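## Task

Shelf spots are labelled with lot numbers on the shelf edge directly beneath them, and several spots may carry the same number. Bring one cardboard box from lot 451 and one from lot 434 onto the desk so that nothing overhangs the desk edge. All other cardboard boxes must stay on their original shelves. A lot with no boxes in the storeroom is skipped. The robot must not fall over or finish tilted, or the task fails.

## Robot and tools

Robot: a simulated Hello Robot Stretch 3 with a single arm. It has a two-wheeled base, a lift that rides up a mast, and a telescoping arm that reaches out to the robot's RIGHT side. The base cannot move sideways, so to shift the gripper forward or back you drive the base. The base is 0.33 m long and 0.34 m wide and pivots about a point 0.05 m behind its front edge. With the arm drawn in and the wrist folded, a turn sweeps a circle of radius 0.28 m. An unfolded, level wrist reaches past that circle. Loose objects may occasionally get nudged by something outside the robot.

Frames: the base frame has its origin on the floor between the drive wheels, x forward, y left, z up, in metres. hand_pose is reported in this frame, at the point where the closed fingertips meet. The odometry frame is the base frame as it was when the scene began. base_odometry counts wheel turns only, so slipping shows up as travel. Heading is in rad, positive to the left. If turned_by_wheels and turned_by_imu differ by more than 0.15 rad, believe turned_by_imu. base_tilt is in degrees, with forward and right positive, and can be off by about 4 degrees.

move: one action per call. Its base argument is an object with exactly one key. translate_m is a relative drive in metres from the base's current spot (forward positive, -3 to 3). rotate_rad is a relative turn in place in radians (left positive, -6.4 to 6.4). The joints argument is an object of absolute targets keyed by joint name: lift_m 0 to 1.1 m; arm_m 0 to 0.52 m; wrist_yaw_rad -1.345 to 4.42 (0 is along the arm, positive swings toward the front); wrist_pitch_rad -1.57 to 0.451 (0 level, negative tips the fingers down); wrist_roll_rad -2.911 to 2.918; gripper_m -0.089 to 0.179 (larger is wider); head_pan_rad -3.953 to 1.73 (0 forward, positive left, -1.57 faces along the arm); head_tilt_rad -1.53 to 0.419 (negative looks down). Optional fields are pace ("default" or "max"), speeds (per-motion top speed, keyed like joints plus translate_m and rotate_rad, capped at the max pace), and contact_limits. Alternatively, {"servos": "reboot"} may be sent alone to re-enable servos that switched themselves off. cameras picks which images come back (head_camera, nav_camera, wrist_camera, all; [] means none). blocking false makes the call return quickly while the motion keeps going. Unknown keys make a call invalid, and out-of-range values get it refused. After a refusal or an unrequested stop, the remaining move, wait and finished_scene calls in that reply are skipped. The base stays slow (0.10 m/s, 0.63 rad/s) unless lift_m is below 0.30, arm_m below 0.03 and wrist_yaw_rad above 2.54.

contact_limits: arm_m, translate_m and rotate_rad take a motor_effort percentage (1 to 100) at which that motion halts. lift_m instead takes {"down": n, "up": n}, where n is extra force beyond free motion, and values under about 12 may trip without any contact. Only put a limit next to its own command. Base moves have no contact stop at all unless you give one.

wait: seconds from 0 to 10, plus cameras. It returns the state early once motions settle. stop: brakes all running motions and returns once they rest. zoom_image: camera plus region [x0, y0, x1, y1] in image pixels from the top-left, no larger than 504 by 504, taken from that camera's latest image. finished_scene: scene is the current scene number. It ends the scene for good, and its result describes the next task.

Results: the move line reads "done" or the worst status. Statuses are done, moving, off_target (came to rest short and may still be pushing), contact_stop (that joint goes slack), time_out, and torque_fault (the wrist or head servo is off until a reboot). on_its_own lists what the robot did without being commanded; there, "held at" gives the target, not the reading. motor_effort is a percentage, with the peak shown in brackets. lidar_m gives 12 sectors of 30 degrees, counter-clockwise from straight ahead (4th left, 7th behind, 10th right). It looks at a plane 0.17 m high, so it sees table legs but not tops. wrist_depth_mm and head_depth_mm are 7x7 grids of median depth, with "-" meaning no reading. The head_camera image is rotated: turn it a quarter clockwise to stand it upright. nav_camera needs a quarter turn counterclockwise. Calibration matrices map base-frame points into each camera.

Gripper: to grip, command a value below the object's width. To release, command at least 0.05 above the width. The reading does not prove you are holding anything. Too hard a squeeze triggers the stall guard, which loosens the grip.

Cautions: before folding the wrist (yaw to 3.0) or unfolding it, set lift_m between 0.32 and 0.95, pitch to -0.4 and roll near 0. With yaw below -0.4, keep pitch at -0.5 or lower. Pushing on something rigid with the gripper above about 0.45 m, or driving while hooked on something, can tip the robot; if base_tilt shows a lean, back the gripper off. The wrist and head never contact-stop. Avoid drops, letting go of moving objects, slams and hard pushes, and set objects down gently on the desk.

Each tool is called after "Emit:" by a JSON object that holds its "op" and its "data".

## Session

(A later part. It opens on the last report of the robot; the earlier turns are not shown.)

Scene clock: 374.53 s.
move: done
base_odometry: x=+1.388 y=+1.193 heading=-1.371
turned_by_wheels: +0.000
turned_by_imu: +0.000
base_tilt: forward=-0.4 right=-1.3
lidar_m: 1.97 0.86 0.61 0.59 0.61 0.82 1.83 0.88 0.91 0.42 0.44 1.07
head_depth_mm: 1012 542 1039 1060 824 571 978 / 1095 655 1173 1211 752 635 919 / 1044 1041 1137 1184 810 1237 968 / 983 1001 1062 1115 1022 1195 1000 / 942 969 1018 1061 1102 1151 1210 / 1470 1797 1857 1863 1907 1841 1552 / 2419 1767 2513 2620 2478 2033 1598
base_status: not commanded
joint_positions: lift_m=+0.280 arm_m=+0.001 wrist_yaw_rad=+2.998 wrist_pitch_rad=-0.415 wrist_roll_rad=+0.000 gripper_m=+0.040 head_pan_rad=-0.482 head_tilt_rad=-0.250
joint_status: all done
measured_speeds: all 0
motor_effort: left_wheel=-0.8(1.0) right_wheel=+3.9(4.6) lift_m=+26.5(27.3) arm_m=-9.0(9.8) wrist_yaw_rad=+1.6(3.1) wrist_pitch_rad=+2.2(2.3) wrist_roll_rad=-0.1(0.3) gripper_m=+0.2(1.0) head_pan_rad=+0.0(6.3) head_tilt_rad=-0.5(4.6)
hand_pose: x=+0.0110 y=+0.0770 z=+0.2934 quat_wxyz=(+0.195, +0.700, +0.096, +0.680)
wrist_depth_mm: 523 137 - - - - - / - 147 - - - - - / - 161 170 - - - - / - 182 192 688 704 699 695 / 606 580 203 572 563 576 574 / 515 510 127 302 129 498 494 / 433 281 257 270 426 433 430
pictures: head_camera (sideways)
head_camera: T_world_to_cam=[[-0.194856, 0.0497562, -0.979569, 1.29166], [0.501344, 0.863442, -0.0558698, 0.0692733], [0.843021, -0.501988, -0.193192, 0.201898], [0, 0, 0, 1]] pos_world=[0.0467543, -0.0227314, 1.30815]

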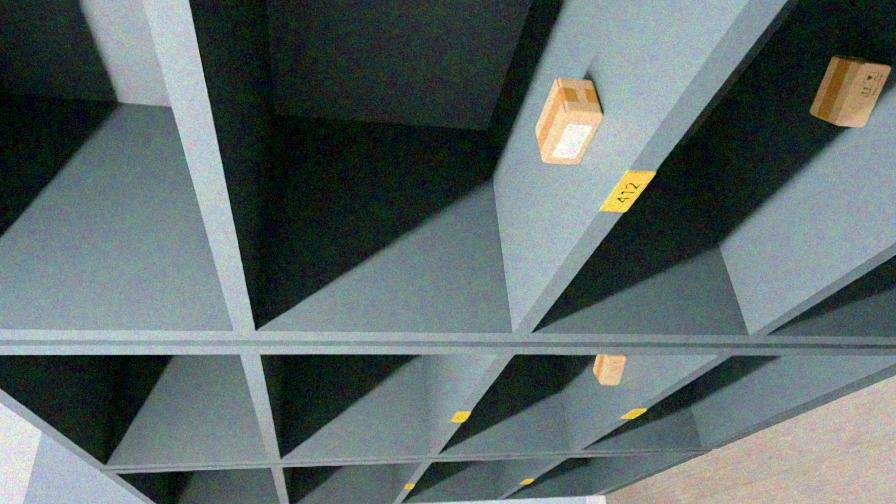

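Emit:
{"op": "move", "data": {"base": {"translate_m": 0.5}, "joints": {"head_pan_rad": -1.1, "head_tilt_rad": -0.45}, "pace": "max", "cameras": ["head_camera","nav_camera"]}}

Emit:
{"op": "move", "data": {"base": {"translate_m": 0.35}, "joints": {"head_pan_rad": -0.5, "head_tilt_rad": -0.35}, "pace": "max", "cameras": ["head_camera","nav_camera"]}}

Scene clock: 386.27 s.
move: done
base_odometry: x=+1.488 y=+0.703 heading=-1.371
turned_by_wheels: +0.000
turned_by_imu: +0.000
base_tilt: forward=-0.3 right=-1.2
lidar_m: 1.49 0.87 0.63 0.60 0.62 0.83 2.17 0.59 0.53 0.86 0.71 0.64
head_depth_mm: 590 729 773 798 527 445 811 / 602 760 813 815 519 906 787 / 616 795 851 806 537 934 793 / 632 832 897 795 535 988 801 / 649 832 899 786 559 984 796 / 635 701 749 737 584 905 790 / 567 607 641 666 682 769 799
base_status: done
joint_positions: lift_m=+0.280 arm_m=+0.001 wrist_yaw_rad=+2.998 wrist_pitch_rad=-0.415 wrist_roll_rad=+0.000 gripper_m=+0.040 head_pan_rad=-1.101 head_tilt_rad=-0.454
joint_status: all done
measured_speeds: all 0
motor_effort: left_wheel=+4.2(15.5) right_wheel=+3.3(12.6) lift_m=+24.8(26.4) arm_m=-6.3(8.1) wrist_yaw_rad=+1.6(3.1) wrist_pitch_rad=+2.2(2.3) wrist_roll_rad=+0.0(0.4) gripper_m=+0.2(1.0) head_pan_rad=+3.7(5.5) head_tilt_rad=+4.2(5.7)
hand_pose: x=+0.0110 y=+0.0770 z=+0.2934 quat_wxyz=(+0.195, +0.700, +0.096, +0.680)
wrist_depth_mm: 532 137 - - - - - / - 148 - - - - - / - 161 170 - - - 785 / 669 182 191 690 708 707 691 / 599 581 202 571 562 577 573 / 511 510 127 299 130 493 495 / 436 281 258 269 426 433 433
pictures: head_camera (sideways), nav_camera (sideways)
head_camera: T_world_to_cam=[[-0.218055, 0.327188, -0.919457, 1.21328], [0.903618, 0.423596, -0.0635622, 0.0768512], [0.368681, -0.844698, -0.38802, 0.458321], [0, 0, 0, 1]] pos_world=[0.026142, -0.0423803, 1.29828]
nav_camera: T_world_to_cam=[[0.202945, -0.361993, 0.909821, -1.14216], [-0.884103, -0.467155, 0.0113399, 0.0408291], [0.420922, -0.806677, -0.414845, 0.490547], [0, 0, 0, 1]] pos_world=[0.0614098, 0.00133355, 1.2422]

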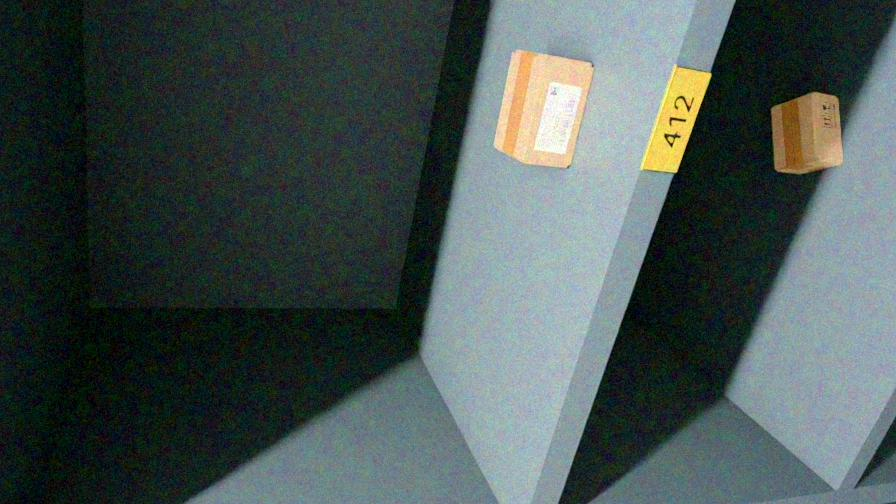

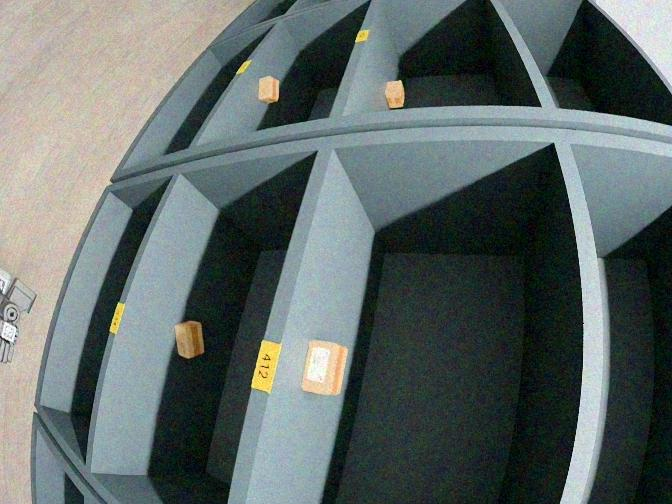

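Scene clock: 388.73 s.
move: done
base_odometry: x=+1.557 y=+0.360 heading=-1.371
turned_by_wheels: +0.000
turned_by_imu: +0.000
base_tilt: forward=-0.4 right=-1.4
lidar_m: 2.06 0.88 0.63 0.61 0.63 0.84 2.20 0.80 0.89 0.62 0.43 1.15
head_depth_mm: 474 922 1006 1011 664 538 890 / 1038 953 1146 1110 659 1093 882 / 1097 995 1251 1100 739 1125 878 / 1051 1032 1184 1084 1337 1114 964 / 990 1042 1107 1131 1254 1210 1370 / 1015 1129 1879 1447 1541 1689 1411 / 1675 1758 1852 2004 2105 1839 1451
base_status: done
joint_positions: lift_m=+0.280 arm_m=+0.001 wrist_yaw_rad=+2.998 wrist_pitch_rad=-0.415 wrist_roll_rad=+0.000 gripper_m=+0.040 head_pan_rad=-0.498 head_tilt_rad=-0.348
joint_status: all done
measured_speeds: all 0
motor_effort: left_wheel=+2.1(11.9) right_wheel=+5.0(14.9) lift_m=+24.5(25.7) arm_m=-5.3(7.0) wrist_yaw_rad=+1.4(3.1) wrist_pitch_rad=+2.2(2.3) wrist_roll_rad=-0.1(0.3) gripper_m=+0.7(0.8) head_pan_rad=-2.4(5.1) head_tilt_rad=+2.4(9.4)
hand_pose: x=+0.0110 y=+0.0770 z=+0.2934 quat_wxyz=(+0.195, +0.700, +0.096, +0.680)
wrist_depth_mm: 538 137 - - - - - / - 148 - - - - - / - 161 169 - - - 787 / 673 182 191 716 704 699 697 / 608 571 202 568 568 580 578 / 510 507 127 301 129 498 497 / 434 281 257 270 420 432 433
pictures: head_camera (sideways), nav_camera (sideways)
head_camera: T_world_to_cam=[[-0.278128, 0.098454, -0.955485, 1.26075], [0.509623, 0.85831, -0.0599029, 0.0745167], [0.814205, -0.503597, -0.288895, 0.326633], [0, 0, 0, 1]] pos_world=[0.0467271, -0.0235923, 1.30345]
nav_camera: T_world_to_cam=[[0.286135, -0.136122, 0.948471, -1.19309], [-0.464213, -0.885629, 0.0129407, 0.0361711], [0.838232, -0.443996, -0.316599, 0.36019], [0, 0, 0, 1]] pos_world=[0.0562515, 0.0295518, 1.24518]

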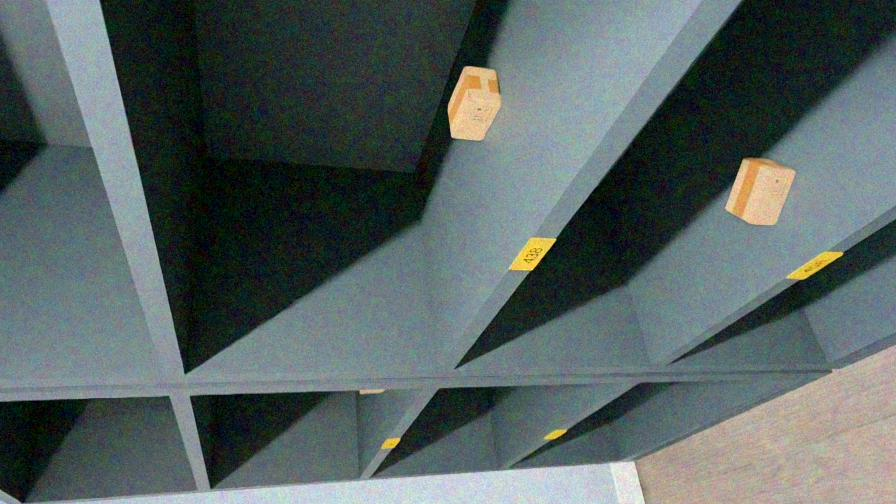

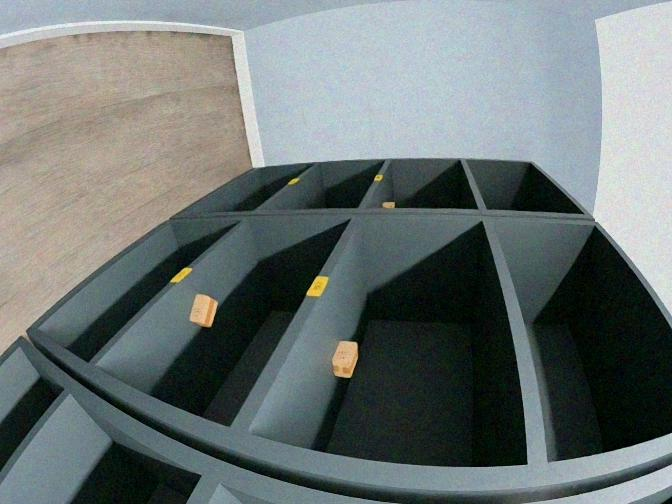

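Emit:
{"op": "zoom_image", "data": {"camera": "head_camera", "region": [490, 220, 580, 290]}}

Emit:
{"op": "zoom_image", "data": {"camera": "head_camera", "region": [775, 235, 855, 295]}}

Emit:
{"op": "zoom_image", "data": {"camera": "head_camera", "region": [370, 425, 410, 455]}}

Emit:
{"op": "zoom_image", "data": {"camera": "head_camera", "region": [535, 420, 575, 450]}}

Emit:
{"op": "move", "data": {"joints": {"head_pan_rad": -2.0, "head_tilt_rad": -0.6}, "cameras": ["head_camera","nav_camera"]}}

Scaled by 5.600 (camera's finer frame: 1280x720).

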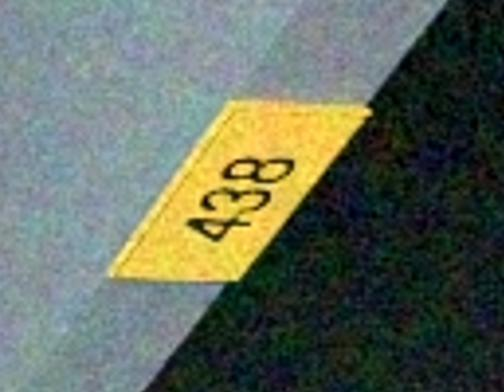

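Scaled by 6.300 (camera's finer frame: 1280x720).

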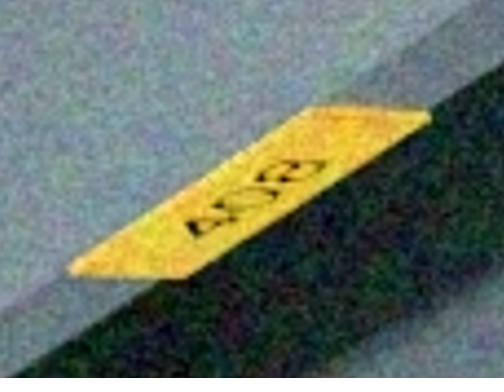

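Scaled by 12.600 (camera's finer frame: 1280x720).

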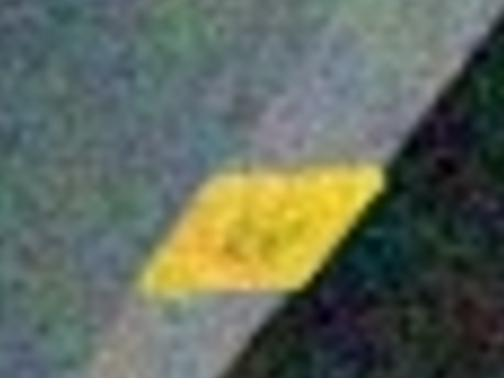

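Scaled by 12.600 (camera's finer frame: 1280x720).

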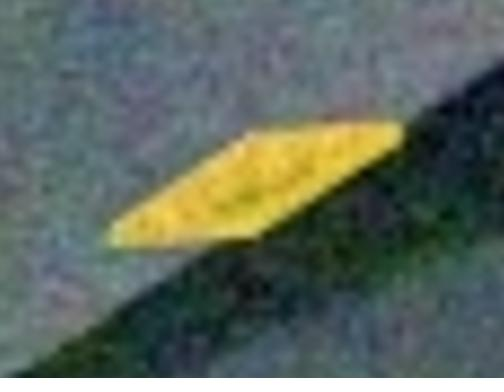

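Scene clock: 399.77 s.
move: done
base_odometry: x=+1.557 y=+0.360 heading=-1.371
turned_by_wheels: +0.000
turned_by_imu: +0.000
base_tilt: forward=-0.2 right=-1.2
lidar_m: 2.05 0.88 0.64 0.61 0.63 0.84 2.19 0.80 0.89 0.62 0.43 1.15
head_depth_mm: 807 850 850 667 994 967 1179 / 861 932 901 623 1093 909 1172 / 815 902 892 588 1087 872 1140 / 774 855 878 567 1046 867 1080 / 736 809 851 566 1002 864 772 / 703 769 807 570 968 855 734 / 676 734 781 565 474 854 715
base_status: not commanded
joint_positions: lift_m=+0.280 arm_m=+0.001 wrist_yaw_rad=+2.998 wrist_pitch_rad=-0.415 wrist_roll_rad=+0.000 gripper_m=+0.040 head_pan_rad=-2.008 head_tilt_rad=-0.605
joint_status: all done
measured_speeds: translate_m=+0.000 rotate_rad=+0.000 lift_m=+0.000 arm_m=+0.000 wrist_yaw_rad=+0.000 wrist_pitch_rad=+0.000 wrist_roll_rad=+0.000 head_pan_rad=+0.024 head_tilt_rad=+0.000
motor_effort: left_wheel=+1.4(1.9) right_wheel=+4.8(5.8) lift_m=+23.3(24.1) arm_m=-3.9(5.1) wrist_yaw_rad=+0.9(3.6) wrist_pitch_rad=+2.2(2.3) wrist_roll_rad=+0.0(0.3) gripper_m=+0.4(1.2) head_pan_rad=+2.9(5.9) head_tilt_rad=+0.7(8.2)
hand_pose: x=+0.0110 y=+0.0770 z=+0.2934 quat_wxyz=(+0.195, +0.700, +0.096, +0.680)
wrist_depth_mm: 536 137 - - - - - / - 147 - - - - - / - 161 170 - - - 782 / 667 181 191 715 697 700 697 / 601 576 202 569 567 577 565 / 513 507 127 300 129 495 495 / 430 280 257 270 422 434 432
pictures: head_camera (sideways), nav_camera (sideways)
head_camera: T_world_to_cam=[[0.179862, 0.49428, -0.850492, 1.12091], [0.89454, -0.441845, -0.0676091, 0.0821311], [-0.409203, -0.748639, -0.521625, 0.63691], [0, 0, 0, 1]] pos_world=[-0.0144532, -0.0409385, 1.29111]
nav_camera: T_world_to_cam=[[-0.21592, -0.502264, 0.837322, -1.04505], [-0.913289, 0.407218, 0.00875803, 0.0443338], [-0.345371, -0.762827, -0.546639, 0.666756], [0, 0, 0, 1]] pos_world=[0.0451203, -0.0343263, 1.23913]

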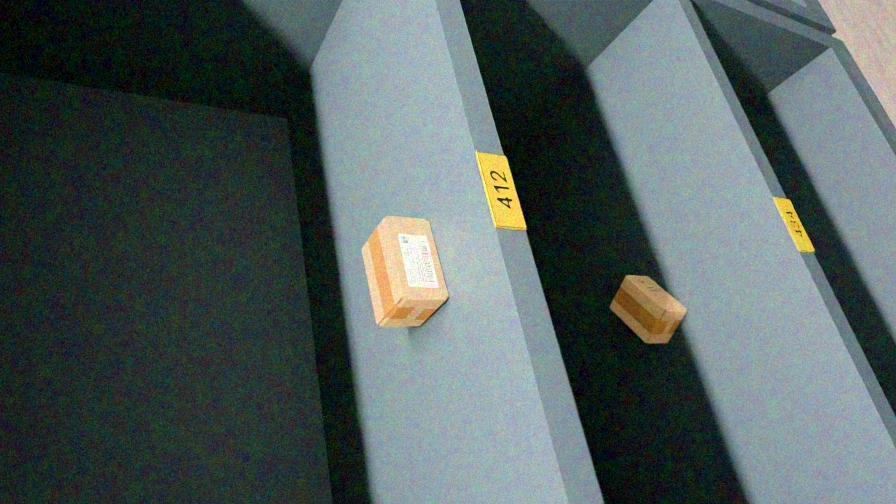

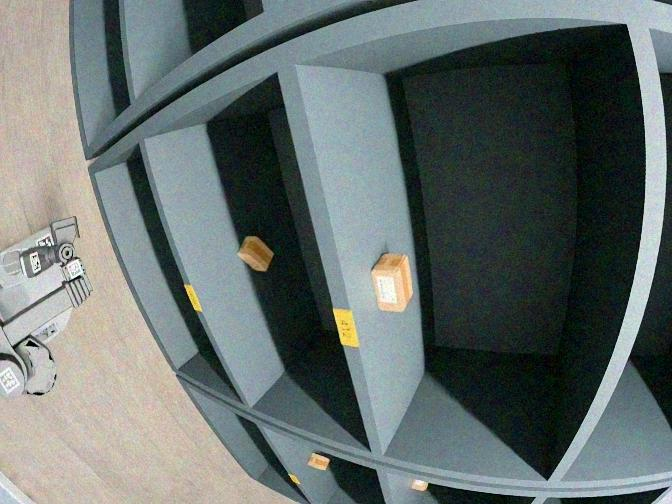

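Emit:
{"op": "zoom_image", "data": {"camera": "head_camera", "region": [760, 180, 840, 260]}}

Scaled by 6.300 (camera's finer frame: 1280x720).

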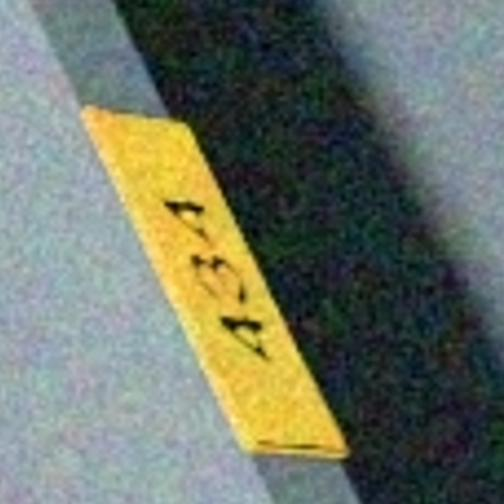

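Emit:
{"op": "move", "data": {"base": {"translate_m": -0.236}, "joints": {"lift_m": 0.66, "head_pan_rad": -1.57, "head_tilt_rad": -0.75}, "cameras": []}}

Emit:
{"op": "move", "data": {"joints": {"wrist_yaw_rad": 0, "gripper_m": 0.04}, "cameras": ["wrist_camera","head_camera"]}}

Scene clock: 424.70 s.
move: done
base_odometry: x=+1.511 y=+0.591 heading=-1.371
turned_by_wheels: +0.000
turned_by_imu: +0.000
base_tilt: forward=-0.2 right=-1.2
lidar_m: 1.45 0.87 0.63 0.60 0.62 0.84 2.17 0.61 0.63 0.86 0.56 0.56
head_depth_mm: 706 788 638 513 960 813 1095 / 702 780 629 509 951 813 1094 / 701 777 622 504 945 809 1080 / 697 775 538 499 901 803 1089 / 699 772 605 495 928 801 1051 / 697 773 603 490 929 796 1075 / 696 769 595 486 924 791 1065
base_status: done
joint_positions: lift_m=+0.660 arm_m=+0.001 wrist_yaw_rad=+2.998 wrist_pitch_rad=-0.415 wrist_roll_rad=+0.000 gripper_m=+0.040 head_pan_rad=-1.570 head_tilt_rad=-0.750
joint_status: all done
measured_speeds: all 0
motor_effort: left_wheel=-7.0(10.2) right_wheel=-5.0(13.9) lift_m=+30.9(34.2) arm_m=-1.1(2.8) wrist_yaw_rad=+1.6(2.7) wrist_pitch_rad=+2.2(2.3) wrist_roll_rad=+0.1(0.3) gripper_m=+0.4(1.2) head_pan_rad=-2.9(5.0) head_tilt_rad=-5.6(9.8)
hand_pose: x=+0.0110 y=+0.0770 z=+0.6734 quat_wxyz=(+0.195, +0.700, +0.096, +0.680)
wrist_depth_mm: 530 137 - - - - - / - 148 - - - - - / - 161 170 - - - - / - 178 188 - - - - / - - 200 - 153 - - / - - 127 892 130 943 938 / 853 854 261 825 798 830 824

Scene clock: 427.20 s.
move: done
base_odometry: x=+1.511 y=+0.591 heading=-1.371
turned_by_wheels: +0.000
turned_by_imu: +0.000
base_tilt: forward=-0.4 right=-1.2
lidar_m: 1.45 0.88 0.63 0.60 0.62 0.84 2.17 0.61 0.63 0.86 0.56 0.56
head_depth_mm: 704 787 637 514 956 820 1098 / 703 779 630 508 950 810 1095 / 701 778 622 503 947 809 1084 / 701 776 538 499 901 776 446 / 698 773 606 494 929 799 1081 / 700 771 601 490 925 793 1076 / 696 766 595 486 918 794 1076
base_status: not commanded
joint_positions: lift_m=+0.660 arm_m=+0.001 wrist_yaw_rad=+0.003 wrist_pitch_rad=-0.415 wrist_roll_rad=+0.000 gripper_m=+0.040 head_pan_rad=-1.570 head_tilt_rad=-0.750
joint_status: all done
measured_speeds: all 0
motor_effort: left_wheel=-6.5(7.4) right_wheel=-5.6(6.4) lift_m=+30.5(31.7) arm_m=+0.5(1.1) wrist_yaw_rad=-3.6(6.3) wrist_pitch_rad=+2.2(2.4) wrist_roll_rad=-0.2(0.4) gripper_m=+0.0(1.1) head_pan_rad=-3.4(3.6) head_tilt_rad=-5.9(6.9)
hand_pose: x=-0.0208 y=-0.3704 z=+0.6734 quat_wxyz=(+0.692, +0.147, -0.691, -0.145)
wrist_depth_mm: 495 - - - - - 552 / 495 - - - - - 591 / 493 - 520 435 537 534 535 / 460 459 458 421 452 439 440 / 380 377 376 361 358 368 365 / 320 322 127 307 129 315 313 / 296 294 279 284 278 280 279
pictures: head_camera (sideways), wrist_camera
head_camera: T_world_to_cam=[[-0.0467866, 0.641656, -0.765565, 1.0116], [0.997492, -0.0107394, -0.0699617, 0.0845633], [-0.0531131, -0.766918, -0.639544, 0.78817], [0, 0, 0, 1]] pos_world=[0.0048401, -0.0437278, 1.28443]
wrist_camera: T_world_to_cam=[[-0.998878, -0.0400332, -0.0253041, -0.0119671], [-0.00250234, 0.578161, -0.815919, 0.796121], [0.0472937, -0.81494, -0.577612, 0.254315], [0, 0, 0, 1]] pos_world=[-0.021989, -0.253514, 0.796163]

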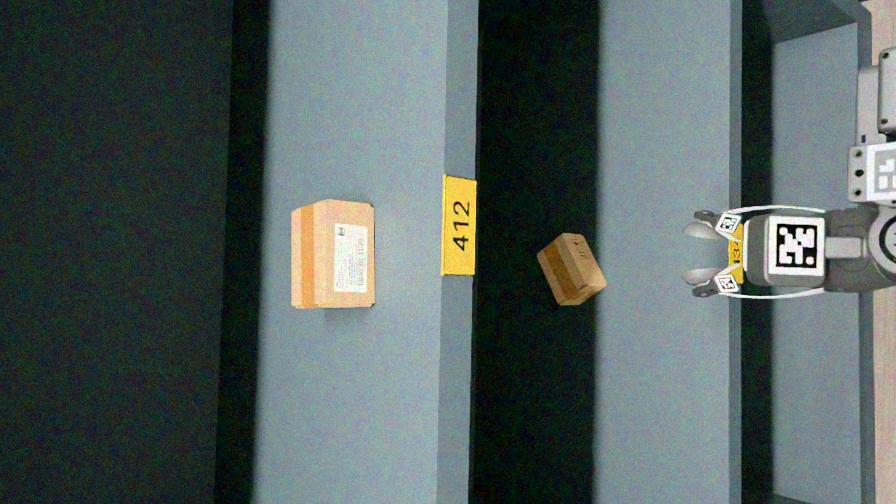

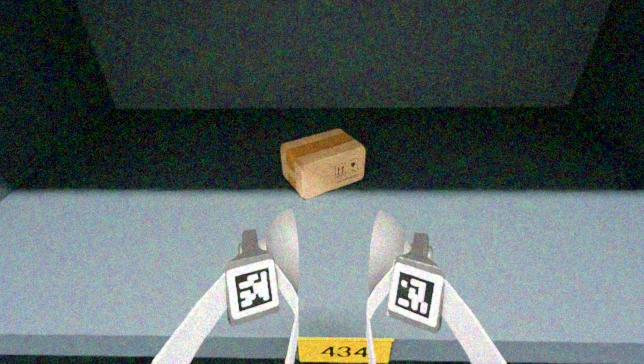

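Emit:
{"op": "move", "data": {"base": {"translate_m": -0.083}, "joints": {"wrist_yaw_rad": 0.45, "wrist_pitch_rad": -0.28, "gripper_m": 0.179}, "cameras": []}}

Emit:
{"op": "move", "data": {"joints": {"lift_m": 0.53}, "cameras": []}}

Emit:
{"op": "move", "data": {"joints": {"arm_m": 0.14}, "contact_limits": {"arm_m": 30}, "cameras": ["wrist_camera"]}}

Scene clock: 453.30 s.
move: done
base_odometry: x=+1.494 y=+0.672 heading=-1.371
turned_by_wheels: +0.000
turned_by_imu: +0.000
base_tilt: forward=-0.3 right=-1.3
lidar_m: 1.45 0.87 0.63 0.60 0.62 0.83 2.17 0.60 0.55 0.86 0.67 0.62
head_depth_mm: 705 792 638 514 906 835 1025 / 706 782 630 509 951 836 1093 / 700 778 621 505 944 830 1083 / 701 777 618 499 938 806 454 / 701 777 535 495 898 799 435 / 700 774 551 490 931 812 1075 / 700 766 596 486 919 789 1068
base_status: done
joint_positions: lift_m=+0.660 arm_m=+0.001 wrist_yaw_rad=+0.447 wrist_pitch_rad=-0.302 wrist_roll_rad=+0.000 gripper_m=+0.179 head_pan_rad=-1.570 head_tilt_rad=-0.750
joint_status: all done
measured_speeds: all 0
motor_effort: left_wheel=-2.5(11.0) right_wheel=-8.7(11.0) lift_m=+30.7(31.5) arm_m=+2.8(2.9) wrist_yaw_rad=+1.8(5.5) wrist_pitch_rad=+3.6(5.8) wrist_roll_rad=+0.1(0.3) gripper_m=+0.3(85.5) head_pan_rad=-2.9(3.9) head_tilt_rad=-5.8(6.6)
hand_pose: x=+0.0812 y=-0.3598 z=+0.6996 quat_wxyz=(+0.706, +0.259, -0.658, +0.051)
wrist_depth_mm: 371 457 - - - - - / 384 469 - - - - - / 395 473 - - - - - / 416 496 543 538 433 532 530 / 445 447 447 446 416 440 438 / 122 141 367 368 363 367 362 / - - 343 316 310 312 105

Scene clock: 455.30 s.
move: done
base_odometry: x=+1.494 y=+0.672 heading=-1.371
turned_by_wheels: +0.000
turned_by_imu: +0.000
base_tilt: forward=-0.4 right=-1.1
lidar_m: 1.45 0.87 0.63 0.60 0.62 0.83 2.17 0.60 0.55 0.86 0.67 0.62
head_depth_mm: 707 789 637 514 909 834 1048 / 706 782 631 510 952 835 1105 / 704 779 625 505 951 827 1094 / 701 776 616 499 939 820 1087 / 703 776 534 495 900 800 1076 / 700 773 550 490 928 814 1077 / 699 769 596 486 925 811 1069
base_status: not commanded
joint_positions: lift_m=+0.530 arm_m=+0.001 wrist_yaw_rad=+0.447 wrist_pitch_rad=-0.300 wrist_roll_rad=+0.000 gripper_m=+0.179 head_pan_rad=-1.570 head_tilt_rad=-0.750
joint_status: all done
measured_speeds: all 0
motor_effort: left_wheel=-2.3(3.1) right_wheel=-9.4(10.1) lift_m=+24.9(29.6) arm_m=+3.2(3.5) wrist_yaw_rad=+1.1(3.6) wrist_pitch_rad=+3.3(3.5) wrist_roll_rad=-0.1(0.3) gripper_m=+0.4(1.1) head_pan_rad=-2.1(3.6) head_tilt_rad=-6.2(6.6)
hand_pose: x=+0.0812 y=-0.3599 z=+0.5699 quat_wxyz=(+0.706, +0.258, -0.658, +0.052)
wrist_depth_mm: 373 455 - - - - - / 381 466 - 529 376 377 - / 388 416 411 411 355 368 398 / 412 324 302 298 295 294 292 / 440 146 272 246 233 233 241 / - 126 818 238 211 197 191 / 648 553 - - - - 105

Scene clock: 457.57 s.
move: done
base_odometry: x=+1.494 y=+0.672 heading=-1.371
turned_by_wheels: +0.000
turned_by_imu: +0.000
base_tilt: forward=-0.4 right=-1.2
lidar_m: 1.45 0.88 0.63 0.60 0.62 0.83 2.17 0.60 0.55 0.86 0.67 0.62
head_depth_mm: 709 790 637 514 903 837 1048 / 706 779 629 509 948 831 1090 / 704 781 623 504 943 790 521 / 703 778 616 499 937 768 1059 / 701 776 534 496 897 780 1082 / 700 774 549 491 931 812 1075 / 697 766 597 487 922 809 1076
base_status: not commanded
joint_positions: lift_m=+0.530 arm_m=+0.140 wrist_yaw_rad=+0.447 wrist_pitch_rad=-0.300 wrist_roll_rad=+0.000 gripper_m=+0.179 head_pan_rad=-1.570 head_tilt_rad=-0.750
joint_status: all done
measured_speeds: all 0
motor_effort: left_wheel=-2.4(3.1) right_wheel=-9.1(10.1) lift_m=+29.8(31.0) arm_m=+12.9(15.1) wrist_yaw_rad=+2.0(3.3) wrist_pitch_rad=+3.3(3.4) wrist_roll_rad=-0.2(0.3) gripper_m=+0.7(1.1) head_pan_rad=-2.5(3.6) head_tilt_rad=-6.2(6.4)
contact_limits: arm_m 30 (drawing in: default 31, maximum 55; extending or still: default 40, maximum 69)
hand_pose: x=+0.0812 y=-0.4993 z=+0.5699 quat_wxyz=(+0.706, +0.258, -0.658, +0.052)
wrist_depth_mm: 379 463 - - - - - / 385 470 532 - - - - / 388 413 414 409 264 376 370 / 303 301 299 298 247 278 293 / 238 226 235 234 233 231 230 / 123 144 194 192 192 191 191 / 156 165 165 169 164 158 107
wrist_camera: T_world_to_cam=[[-0.883715, -0.467554, -0.020993, -0.143047], [-0.208709, 0.43383, -0.876488, 0.765582], [0.418913, -0.770185, -0.480965, 0.0217172], [0, 0, 0, 1]] pos_world=[0.0242734, -0.382288, 0.678466]

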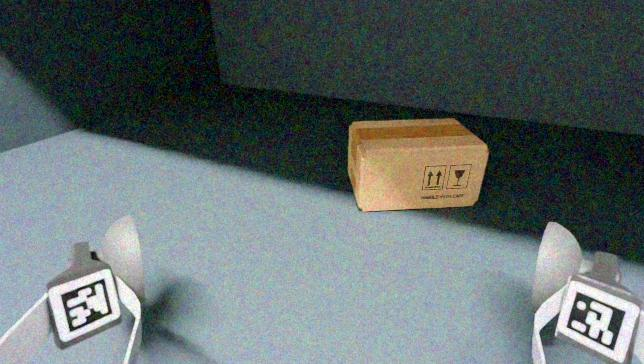

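Emit:
{"op": "move", "data": {"joints": {"arm_m": 0.272}, "contact_limits": {"arm_m": 30}, "cameras": ["wrist_camera"]}}

Emit:
{"op": "move", "data": {"joints": {"gripper_m": 0.05}, "cameras": ["wrist_camera"]}}

Emit:
{"op": "move", "data": {"joints": {"lift_m": 0.6}, "cameras": ["wrist_camera"]}}

Scene clock: 468.43 s.
move: done
base_odometry: x=+1.494 y=+0.672 heading=-1.371
turned_by_wheels: +0.000
turned_by_imu: +0.000
base_tilt: forward=-0.3 right=-1.3
lidar_m: 1.46 0.87 0.63 0.60 0.62 0.83 2.17 0.60 0.55 0.86 0.67 0.62
head_depth_mm: 707 788 636 514 905 836 1044 / 703 781 628 509 955 831 1086 / 704 778 623 505 944 613 1061 / 704 774 618 499 922 767 1086 / 701 774 534 494 893 798 1080 / 699 773 550 490 929 816 1077 / 698 767 595 486 920 813 1068
base_status: not commanded
joint_positions: lift_m=+0.530 arm_m=+0.272 wrist_yaw_rad=+0.447 wrist_pitch_rad=-0.300 wrist_roll_rad=+0.000 gripper_m=+0.179 head_pan_rad=-1.570 head_tilt_rad=-0.750
joint_status: all done
measured_speeds: all 0
motor_effort: left_wheel=-2.3(2.9) right_wheel=-9.1(10.0) lift_m=+23.5(25.8) arm_m=+13.7(15.0) wrist_yaw_rad=+1.7(3.0) wrist_pitch_rad=+3.3(3.4) wrist_roll_rad=+0.2(0.4) gripper_m=+0.2(1.1) head_pan_rad=-2.4(3.3) head_tilt_rad=-5.6(6.4)
contact_limits: arm_m 30 (drawing in: default 31, maximum 55; extending or still: default 40, maximum 69)
hand_pose: x=+0.0813 y=-0.6313 z=+0.5699 quat_wxyz=(+0.706, +0.258, -0.658, +0.052)
wrist_depth_mm: 383 440 - - - - - / 392 462 - - - - - / 388 412 409 379 351 - - / 303 300 301 299 294 290 276 / 236 226 167 152 158 231 229 / 123 144 139 135 140 190 190 / 156 164 155 151 154 163 107
wrist_camera: T_world_to_cam=[[-0.883715, -0.467554, -0.020993, -0.204764], [-0.208709, 0.43383, -0.876488, 0.822847], [0.418913, -0.770185, -0.480965, -0.0799471], [0, 0, 0, 1]] pos_world=[0.0242734, -0.514288, 0.678466]

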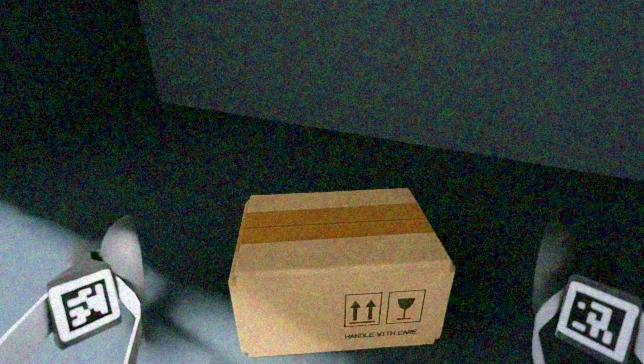

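Scene clock: 470.27 s.
move: done
base_odometry: x=+1.494 y=+0.672 heading=-1.371
turned_by_wheels: +0.000
turned_by_imu: +0.000
base_tilt: forward=-0.3 right=-1.2
lidar_m: 1.45 0.87 0.63 0.60 0.62 0.83 2.17 0.60 0.55 0.86 0.67 0.62
head_depth_mm: 708 789 637 513 903 836 1043 / 708 782 630 507 953 828 1092 / 702 781 623 504 944 612 1066 / 701 776 615 499 934 766 1092 / 701 776 533 495 884 795 1087 / 697 774 550 491 926 812 1078 / 697 770 597 486 918 809 1070
base_status: not commanded
joint_positions: lift_m=+0.530 arm_m=+0.272 wrist_yaw_rad=+0.449 wrist_pitch_rad=-0.300 wrist_roll_rad=+0.000 gripper_m=+0.051 head_pan_rad=-1.570 head_tilt_rad=-0.750
joint_status: all done
measured_speeds: all 0
motor_effort: left_wheel=-2.2(2.9) right_wheel=-8.9(10.3) lift_m=+23.8(24.6) arm_m=+13.3(14.2) wrist_yaw_rad=+0.1(3.1) wrist_pitch_rad=+3.2(3.4) wrist_roll_rad=+0.2(0.3) gripper_m=-15.1(88.5) head_pan_rad=-2.8(3.0) head_tilt_rad=-5.4(6.4)
contact_limits: arm_m 30 (drawing in: default 31, maximum 55; extending or still: default 40, maximum 69)
hand_pose: x=+0.0817 y=-0.6311 z=+0.5699 quat_wxyz=(+0.706, +0.259, -0.658, +0.052)
wrist_depth_mm: 379 441 - - - - - / 385 462 - - - - - / 388 415 409 376 352 - - / 301 301 299 299 294 292 277 / 238 236 153 152 151 232 231 / 196 194 135 136 139 185 190 / 170 156 153 153 154 153 167
wrist_camera: T_world_to_cam=[[-0.882794, -0.469295, -0.0209283, -0.20555], [-0.209535, 0.43325, -0.876578, 0.822671], [0.420441, -0.769452, -0.480804, -0.0798002], [0, 0, 0, 1]] pos_world=[0.0244714, -0.514288, 0.678465]

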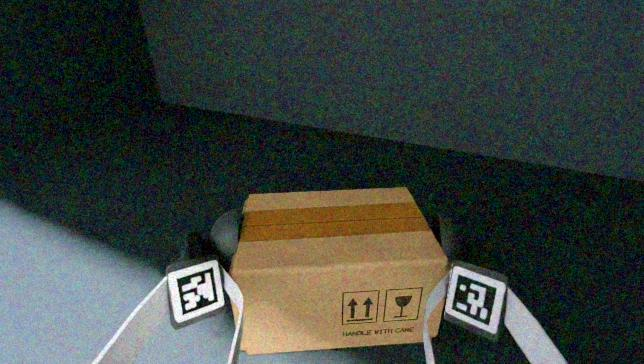

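Scene clock: 471.73 s.
move: done
base_odometry: x=+1.494 y=+0.672 heading=-1.371
turned_by_wheels: +0.000
turned_by_imu: +0.000
base_tilt: forward=-0.4 right=-1.2
lidar_m: 1.45 0.87 0.63 0.60 0.62 0.83 2.17 0.60 0.55 0.86 0.67 0.61
head_depth_mm: 704 789 637 513 904 838 1041 / 705 782 630 509 951 796 431 / 704 779 622 504 608 618 1090 / 701 778 617 500 673 800 1092 / 701 776 534 495 858 800 1085 / 699 774 550 489 923 812 1072 / 698 768 595 486 922 811 1071
base_status: not commanded
joint_positions: lift_m=+0.600 arm_m=+0.272 wrist_yaw_rad=+0.449 wrist_pitch_rad=-0.303 wrist_roll_rad=+0.000 gripper_m=+0.051 head_pan_rad=-1.570 head_tilt_rad=-0.750
joint_status: all done
measured_speeds: all 0
motor_effort: left_wheel=-2.4(2.8) right_wheel=-9.1(10.0) lift_m=+31.9(34.0) arm_m=+13.2(13.6) wrist_yaw_rad=-0.1(1.8) wrist_pitch_rad=+3.9(3.9) wrist_roll_rad=-0.1(0.3) gripper_m=-15.2(15.6) head_pan_rad=-2.2(3.0) head_tilt_rad=-6.0(6.4)
contact_limits: arm_m 30 (drawing in: default 31, maximum 55; extending or still: default 40, maximum 69)
hand_pose: x=+0.0815 y=-0.6309 z=+0.6392 quat_wxyz=(+0.706, +0.260, -0.657, +0.051)
wrist_depth_mm: 381 443 - - - - - / 390 464 - - - - - / 402 479 - - - - - / 405 442 440 416 - - - / 349 349 153 153 152 341 323 / 287 287 133 137 138 272 280 / 253 229 150 152 156 227 240
wrist_camera: T_world_to_cam=[[-0.882841, -0.469199, -0.0210808, -0.203928], [-0.210601, 0.435585, -0.875164, 0.883942], [0.419809, -0.768191, -0.483367, -0.0437084], [0, 0, 0, 1]] pos_world=[0.0244729, -0.514291, 0.748168]

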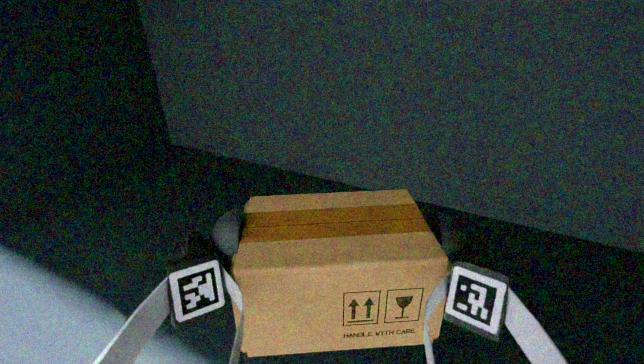

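Emit:
{"op": "move", "data": {"joints": {"arm_m": 0.0}, "cameras": []}}

Emit:
{"op": "move", "data": {"joints": {"wrist_yaw_rad": 1.6}, "cameras": ["head_camera"]}}

Emit:
{"op": "move", "data": {"base": {"translate_m": -1.35}, "joints": {"lift_m": 0.85}, "cameras": ["wrist_camera"]}}

Scene clock: 499.80 s.
move: done
base_odometry: x=+1.494 y=+0.672 heading=-1.371
turned_by_wheels: +0.000
turned_by_imu: +0.000
base_tilt: forward=-0.2 right=-1.2
lidar_m: 1.46 0.87 0.63 0.60 0.62 0.83 2.17 0.60 0.55 0.86 0.67 0.62
head_depth_mm: 706 789 636 514 907 838 1046 / 705 784 629 508 952 833 1099 / 704 779 623 504 944 829 1091 / 701 773 618 498 944 822 1088 / 701 777 534 495 930 673 484 / 700 774 551 490 926 794 1077 / 698 769 597 485 921 809 1069
base_status: not commanded
joint_positions: lift_m=+0.600 arm_m=+0.001 wrist_yaw_rad=+0.449 wrist_pitch_rad=-0.303 wrist_roll_rad=+0.000 gripper_m=+0.051 head_pan_rad=-1.570 head_tilt_rad=-0.750
joint_status: all done
measured_speeds: all 0
motor_effort: left_wheel=-2.6(3.2) right_wheel=-9.4(10.3) lift_m=+29.9(31.0) arm_m=-12.8(14.4) wrist_yaw_rad=+1.0(2.4) wrist_pitch_rad=+3.8(4.0) wrist_roll_rad=-0.2(0.3) gripper_m=-15.2(15.7) head_pan_rad=-2.1(2.8) head_tilt_rad=-5.8(6.4)
hand_pose: x=+0.0815 y=-0.3594 z=+0.6392 quat_wxyz=(+0.706, +0.260, -0.657, +0.051)
wrist_depth_mm: 372 458 - - - - - / 382 463 - - - - - / 392 481 - 526 525 515 - / 414 448 442 439 437 436 429 / 457 378 153 153 152 344 341 / - 488 133 137 138 275 283 / - - 146 151 156 227 241

Scene clock: 501.37 s.
move: done
base_odometry: x=+1.494 y=+0.672 heading=-1.371
turned_by_wheels: +0.000
turned_by_imu: +0.000
base_tilt: forward=-0.4 right=-1.1
lidar_m: 1.45 0.87 0.63 0.60 0.62 0.83 2.18 0.60 0.55 0.86 0.67 0.62
head_depth_mm: 707 789 637 514 902 837 1044 / 707 782 631 509 949 835 1109 / 704 777 624 503 945 830 1100 / 702 776 617 499 941 824 1086 / 699 776 535 496 933 799 1083 / 701 775 550 490 924 815 1074 / 698 771 596 486 922 811 1071
base_status: not commanded
joint_positions: lift_m=+0.600 arm_m=+0.001 wrist_yaw_rad=+1.597 wrist_pitch_rad=-0.303 wrist_roll_rad=+0.000 gripper_m=+0.051 head_pan_rad=-1.570 head_tilt_rad=-0.750
joint_status: all done
measured_speeds: all 0
motor_effort: left_wheel=-2.3(2.7) right_wheel=-9.1(10.0) lift_m=+29.7(30.4) arm_m=-12.1(13.6) wrist_yaw_rad=+1.7(5.7) wrist_pitch_rad=+3.7(3.9) wrist_roll_rad=-0.1(0.4) gripper_m=-15.8(15.9) head_pan_rad=-1.5(2.5) head_tilt_rad=-5.2(6.5)
hand_pose: x=+0.2159 y=-0.1395 z=+0.6392 quat_wxyz=(+0.565, +0.575, -0.411, +0.426)
wrist_depth_mm: - - - - - - 346 / - - - - - - 362 / - - - - - - 388 / - - - - - - 408 / - - 153 153 152 474 371 / 931 - 133 137 139 493 487 / - 832 150 153 782 - -
pictures: head_camera (sideways)
head_camera: T_world_to_cam=[[-0.0467882, 0.641659, -0.765562, 1.01159], [0.997486, -0.0108148, -0.070027, 0.0846441], [-0.0532128, -0.766914, -0.63954, 0.788166], [0, 0, 0, 1]] pos_world=[0.00483981, -0.0437279, 1.28443]

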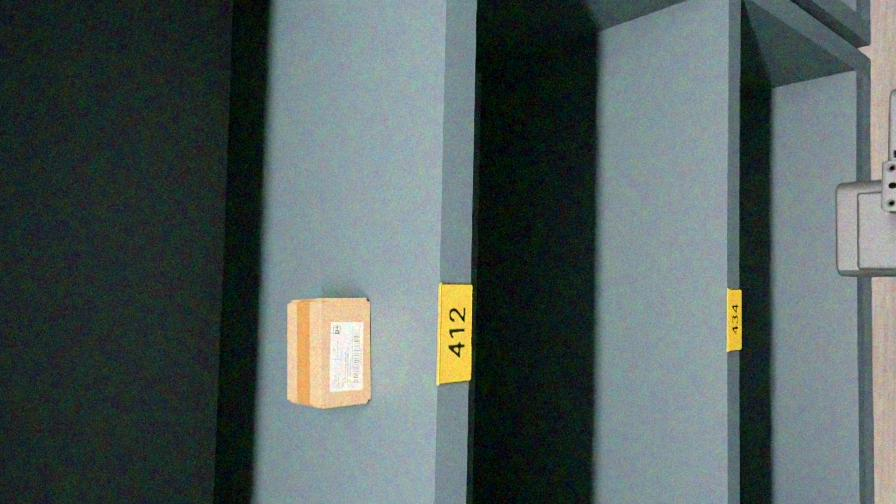

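Scene clock: 515.97 s.
move: time_out
base_odometry: x=+1.226 y=+1.995 heading=-1.370
turned_by_wheels: +0.000
turned_by_imu: -0.001
base_tilt: forward=-0.3 right=-1.3
lidar_m: 1.85 0.83 0.59 0.57 0.59 0.79 1.02 1.06 1.42 0.44 0.92 0.97
head_depth_mm: 2587 2650 2488 2046 1628 1462 - / 2675 3016 2700 2020 1627 - - / 2652 3031 2671 2006 1590 308 - / 2551 2897 2406 1916 1559 312 - / 706 772 554 527 880 838 309 / 724 790 602 1043 923 835 - / 724 788 595 1029 923 826 -
base_status: translate_m time_out (by the wheels' count: -1.3493 of -1.3500)
joint_positions: lift_m=+0.850 arm_m=+0.001 wrist_yaw_rad=+1.597 wrist_pitch_rad=-0.303 wrist_roll_rad=+0.000 gripper_m=+0.051 head_pan_rad=-1.570 head_tilt_rad=-0.750
joint_status: all done
measured_speeds: all 0
motor_effort: left_wheel=-0.6(10.3) right_wheel=-0.2(14.6) lift_m=+24.9(35.5) arm_m=+1.7(12.3) wrist_yaw_rad=+2.1(4.2) wrist_pitch_rad=+3.8(4.0) wrist_roll_rad=-0.1(0.4) gripper_m=-15.4(15.7) head_pan_rad=-1.5(2.3) head_tilt_rad=-5.6(6.6)
hand_pose: x=+0.2159 y=-0.1395 z=+0.8892 quat_wxyz=(+0.565, +0.575, -0.411, +0.426)
wrist_depth_mm: - - - - - - - / - - - - - - - / - - - - - - - / - - - - - - - / - - 153 153 152 - - / - - 133 136 139 - - / - - 150 153 157 125 494
wrist_camera: T_world_to_cam=[[0.06549, -0.997631, -0.02107, -0.127882], [-0.483847, -0.0132812, -0.875052, 0.913234], [0.872699, 0.0675018, -0.48357, 0.417179], [0, 0, 0, 1]] pos_world=[0.0861693, -0.143611, 0.998168]

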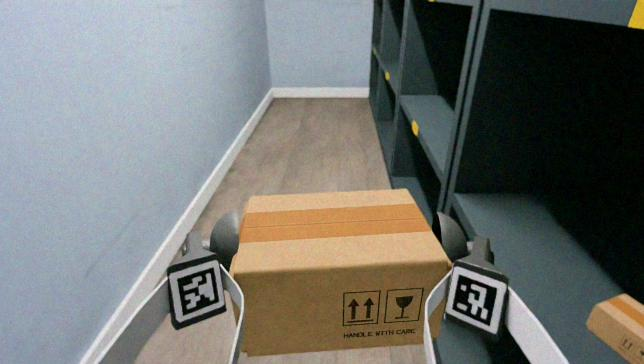

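Emit:
{"op": "move", "data": {"base": {"translate_m": -0.4}, "cameras": []}}

Emit:
{"op": "move", "data": {"base": {"rotate_rad": 1.57}, "cameras": []}}

Emit:
{"op": "move", "data": {"base": {"translate_m": -0.92}, "cameras": []}}

Emit:
{"op": "move", "data": {"base": {"translate_m": -0.92}, "cameras": []}}

Emit:
{"op": "move", "data": {"base": {"rotate_rad": -1.57}, "joints": {"head_tilt_rad": -0.5}, "cameras": ["head_camera","nav_camera"]}}

Scene clock: 533.53 s.
move: done
base_odometry: x=+1.146 y=+2.386 heading=-1.370
turned_by_wheels: +0.000
turned_by_imu: +0.000
base_tilt: forward=-0.4 right=-1.2
lidar_m: 2.24 0.81 0.58 0.56 0.58 0.66 0.63 0.65 0.87 2.25 0.59 0.62
head_depth_mm: 1662 1634 1624 1586 1529 1433 - / 2378 2324 2283 1937 1625 - - / 2673 3047 2659 2008 1600 308 - / 2656 2990 2640 1983 1599 311 - / 2675 2984 2622 1956 1586 1324 309 / 2672 3002 2536 1954 1565 1318 - / 2559 2889 2536 1928 1299 1260 -
base_status: done
joint_positions: lift_m=+0.850 arm_m=+0.001 wrist_yaw_rad=+1.597 wrist_pitch_rad=-0.303 wrist_roll_rad=+0.000 gripper_m=+0.051 head_pan_rad=-1.570 head_tilt_rad=-0.750
joint_status: not commanded
measured_speeds: all 0
motor_effort: left_wheel=-4.5(10.1) right_wheel=-7.6(13.8) lift_m=+25.2(25.9) arm_m=+9.6(10.1) wrist_yaw_rad=+2.2(3.7) wrist_pitch_rad=+3.9(4.0) wrist_roll_rad=-0.1(0.4) gripper_m=-15.2(15.8) head_pan_rad=-0.3(1.6) head_tilt_rad=-5.1(6.6)
hand_pose: x=+0.2159 y=-0.1395 z=+0.8892 quat_wxyz=(+0.565, +0.575, -0.411, +0.426)
wrist_depth_mm: - - - - - - - / - - - - - - - / - - - - - - - / - - - - - 841 948 / - - 153 153 152 - - / - - 133 137 138 - - / - - 150 153 979 125 -

Scene clock: 537.13 s.
move: done
base_odometry: x=+1.146 y=+2.386 heading=+0.199
turned_by_wheels: +1.570
turned_by_imu: +1.545
base_tilt: forward=-0.3 right=-1.3
lidar_m: 0.56 0.58 0.66 0.63 0.64 0.85 2.16 0.59 0.61 2.25 0.83 0.59
head_depth_mm: 1151 1223 1368 1257 1489 1370 - / 1827 2053 1744 1687 1563 - - / 2789 3040 2401 2013 1596 309 - / 3424 3666 2617 1968 1593 311 - / 3428 3637 2589 1958 1591 1330 309 / 3019 3041 2443 1959 1582 1315 - / 1851 1869 1870 1816 1562 1321 -
base_status: done
joint_positions: lift_m=+0.850 arm_m=+0.001 wrist_yaw_rad=+1.597 wrist_pitch_rad=-0.303 wrist_roll_rad=+0.000 gripper_m=+0.051 head_pan_rad=-1.570 head_tilt_rad=-0.750
joint_status: not commanded
measured_speeds: all 0
motor_effort: left_wheel=-8.6(13.4) right_wheel=+9.7(12.2) lift_m=+25.5(26.4) arm_m=+5.1(11.1) wrist_yaw_rad=+2.1(3.8) wrist_pitch_rad=+3.9(4.0) wrist_roll_rad=-0.1(0.4) gripper_m=-15.0(15.6) head_pan_rad=-0.1(1.2) head_tilt_rad=-5.7(6.1)
hand_pose: x=+0.2159 y=-0.1394 z=+0.8892 quat_wxyz=(+0.565, +0.575, -0.411, +0.426)
wrist_depth_mm: 448 445 438 437 434 435 427 / 483 477 478 467 465 462 453 / 519 514 509 502 501 494 489 / - 548 539 535 531 529 525 / - - 153 153 152 - - / - - 133 136 139 - - / - - 144 151 152 - -

Scene clock: 547.47 s.
move: done
base_odometry: x=+0.244 y=+2.204 heading=+0.199
turned_by_wheels: +0.000
turned_by_imu: -0.001
base_tilt: forward=-0.3 right=-1.2
lidar_m: 1.47 0.88 0.62 0.59 0.61 0.81 2.03 2.00 2.29 0.43 0.44 0.58
head_depth_mm: 3512 3762 2717 2034 1632 1461 - / 3364 3548 2662 2031 1612 - - / 3424 3739 2654 2014 1606 309 - / 3427 3617 2636 1976 1592 311 - / 330 372 426 499 603 761 309 / 329 370 424 495 598 752 - / 327 369 421 494 595 741 -
base_status: done
joint_positions: lift_m=+0.850 arm_m=+0.001 wrist_yaw_rad=+1.597 wrist_pitch_rad=-0.303 wrist_roll_rad=+0.000 gripper_m=+0.051 head_pan_rad=-1.570 head_tilt_rad=-0.750
joint_status: not commanded
measured_speeds: all 0
motor_effort: left_wheel=-8.7(12.4) right_wheel=-2.0(11.9) lift_m=+26.8(27.2) arm_m=-12.5(13.4) wrist_yaw_rad=+3.7(3.9) wrist_pitch_rad=+3.9(4.0) wrist_roll_rad=-0.1(0.3) gripper_m=-14.9(15.9) head_pan_rad=-0.1(1.1) head_tilt_rad=-5.5(6.2)
hand_pose: x=+0.2159 y=-0.1394 z=+0.8892 quat_wxyz=(+0.565, +0.575, -0.411, +0.426)
wrist_depth_mm: - - - - - - - / - - - - - - - / - - - - - - - / - - - - - - - / - - 153 153 152 - - / - - 133 137 139 125 - / - - 150 153 156 125 -

Scene clock: 557.80 s.
move: done
base_odometry: x=-0.658 y=+2.022 heading=+0.199
turned_by_wheels: +0.000
turned_by_imu: -0.001
base_tilt: forward=-0.3 right=-1.2
lidar_m: 2.38 0.83 0.58 0.56 0.57 0.76 1.36 1.25 1.25 3.71 1.36 1.03
head_depth_mm: 3372 1821 2388 2046 1627 1446 - / 3413 3584 2685 2009 1614 - - / 3439 3740 2681 2001 1601 309 - / 3358 3589 2625 1982 1594 312 - / 3421 3584 2586 1982 1587 1330 309 / 3387 3511 2582 1937 1576 1323 - / 3050 3113 2537 1944 1574 1312 -
base_status: done
joint_positions: lift_m=+0.850 arm_m=+0.001 wrist_yaw_rad=+1.597 wrist_pitch_rad=-0.303 wrist_roll_rad=+0.000 gripper_m=+0.051 head_pan_rad=-1.570 head_tilt_rad=-0.750
joint_status: not commanded
measured_speeds: all 0
motor_effort: left_wheel=-8.3(12.4) right_wheel=-2.5(11.4) lift_m=+26.6(28.2) arm_m=-11.6(13.0) wrist_yaw_rad=+2.0(4.0) wrist_pitch_rad=+3.9(4.0) wrist_roll_rad=+0.1(0.3) gripper_m=-15.2(15.7) head_pan_rad=+0.8(1.3) head_tilt_rad=-4.9(6.2)
hand_pose: x=+0.2159 y=-0.1394 z=+0.8892 quat_wxyz=(+0.565, +0.575, -0.411, +0.426)
wrist_depth_mm: - - - - - 754 - / - - - - - 821 - / - - - - - 885 - / - - - - - - - / - - 153 153 152 - - / - - 133 136 139 - - / - - 150 153 156 - -

Scene clock: 561.40 s.
move: done
base_odometry: x=-0.658 y=+2.022 heading=-1.370
turned_by_wheels: -1.570
turned_by_imu: -1.546
base_tilt: forward=-0.3 right=-1.2
lidar_m: 3.69 1.34 1.03 2.38 0.81 0.58 0.56 0.58 0.77 1.36 1.24 1.26
head_depth_mm: 1139 1232 1328 1403 1401 1389 1273 / 1129 1223 1340 1472 1623 1623 1323 / 1130 1219 1332 1461 1629 1615 1347 / 1128 1221 1324 1458 1615 1598 1311 / 1123 1205 1335 1449 1611 1588 1291 / 1123 1209 1313 1441 1590 1573 1299 / 1115 1203 1314 1437 1589 1577 1292
base_status: done
joint_positions: lift_m=+0.850 arm_m=+0.001 wrist_yaw_rad=+1.597 wrist_pitch_rad=-0.303 wrist_roll_rad=+0.000 gripper_m=+0.051 head_pan_rad=-1.570 head_tilt_rad=-0.500
joint_status: all done
measured_speeds: all 0
motor_effort: left_wheel=+8.3(12.3) right_wheel=-9.6(13.1) lift_m=+27.3(28.5) arm_m=-12.5(13.6) wrist_yaw_rad=+2.1(3.4) wrist_pitch_rad=+3.9(4.0) wrist_roll_rad=+0.2(0.3) gripper_m=-15.2(15.7) head_pan_rad=+1.2(1.7) head_tilt_rad=+4.0(5.4)
hand_pose: x=+0.2159 y=-0.1394 z=+0.8892 quat_wxyz=(+0.565, +0.575, -0.411, +0.426)
wrist_depth_mm: - - - - - - - / - - - - - - - / - - - - - - - / - - - - - - - / - - 153 153 152 - - / - - 133 137 139 - - / - - 150 153 156 - -
pictures: head_camera (sideways), nav_camera (sideways)
head_camera: T_world_to_cam=[[-0.0465831, 0.432123, -0.900611, 1.18768], [0.997501, -0.0278189, -0.0649425, 0.0780465], [-0.0531171, -0.901385, -0.429748, 0.515207], [0, 0, 0, 1]] pos_world=[0.00484071, -0.0466536, 1.29612]
nav_camera: T_world_to_cam=[[0.0173081, -0.455902, 0.889862, -1.11504], [-0.999792, -0.0175012, 0.0104799, 0.0426709], [0.0107959, -0.889858, -0.45611, 0.546731], [0, 0, 0, 1]] pos_world=[0.0560588, -0.0210902, 1.24116]

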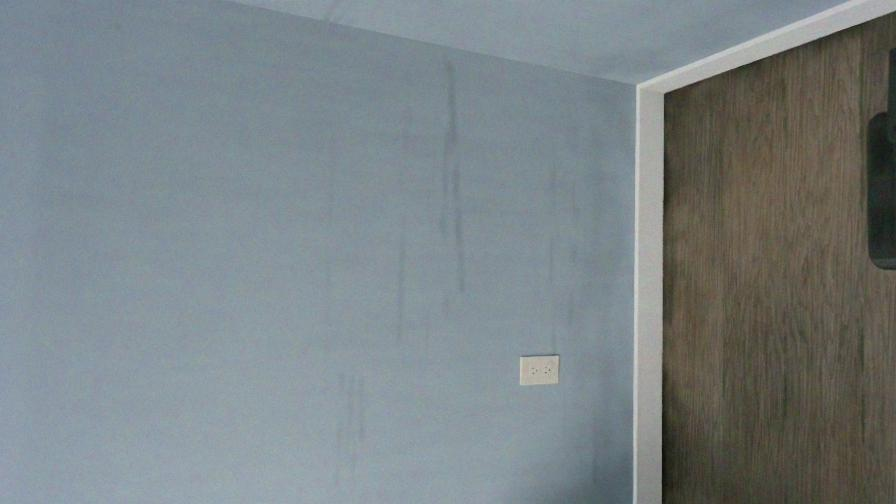

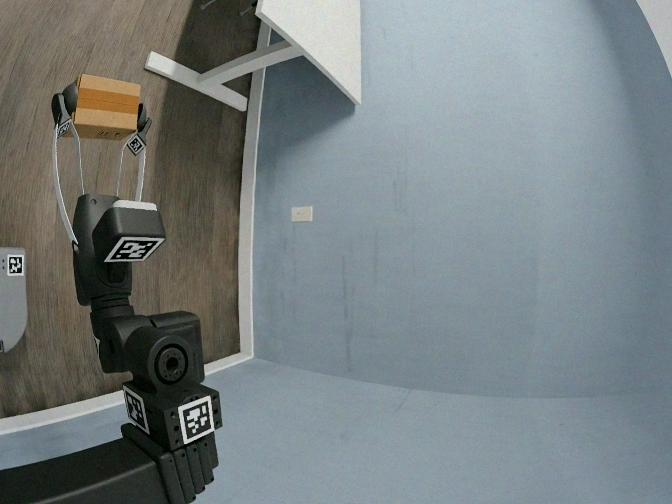

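Emit:
{"op": "move", "data": {"base": {"translate_m": 1.34}, "cameras": []}}

Emit:
{"op": "move", "data": {"joints": {"wrist_yaw_rad": 0}, "cameras": ["head_camera"]}}

Scene clock: 581.27 s.
move: time_out
base_odometry: x=-0.391 y=+0.709 heading=-1.370
turned_by_wheels: +0.000
turned_by_imu: +0.001
base_tilt: forward=-0.4 right=-1.4
lidar_m: 2.39 1.39 1.00 0.95 0.98 1.97 1.88 1.93 0.98 0.81 0.75 1.80
head_depth_mm: 1115 1204 1304 1378 959 788 1292 / 1112 1201 1303 1366 951 779 1303 / 1099 1194 1299 1354 940 775 1343 / 1101 1185 1290 1326 934 768 1303 / 1099 1177 1297 1319 929 765 1272 / 1093 1179 1279 1305 921 762 1265 / 1088 1179 1281 1293 911 755 1225
base_status: translate_m time_out (by the wheels' count: +1.3397 of +1.3400)
joint_positions: lift_m=+0.850 arm_m=+0.001 wrist_yaw_rad=+1.597 wrist_pitch_rad=-0.303 wrist_roll_rad=+0.000 gripper_m=+0.051 head_pan_rad=-1.570 head_tilt_rad=-0.500
joint_status: not commanded
measured_speeds: all 0
motor_effort: left_wheel=+0.0(11.7) right_wheel=-0.3(10.1) lift_m=+29.4(30.3) arm_m=-7.5(11.8) wrist_yaw_rad=+3.0(3.8) wrist_pitch_rad=+3.9(4.0) wrist_roll_rad=+0.1(0.4) gripper_m=-15.3(16.0) head_pan_rad=+1.9(2.4) head_tilt_rad=+1.3(4.2)
hand_pose: x=+0.2159 y=-0.1394 z=+0.8892 quat_wxyz=(+0.565, +0.575, -0.411, +0.426)
wrist_depth_mm: - - - - - - - / - - - - - - - / - - - - - - - / - - - - - - - / - - 153 152 152 - - / - - 134 137 139 - - / - - 150 153 156 - -

not run: a stop that you did not command came earlier in this reply.


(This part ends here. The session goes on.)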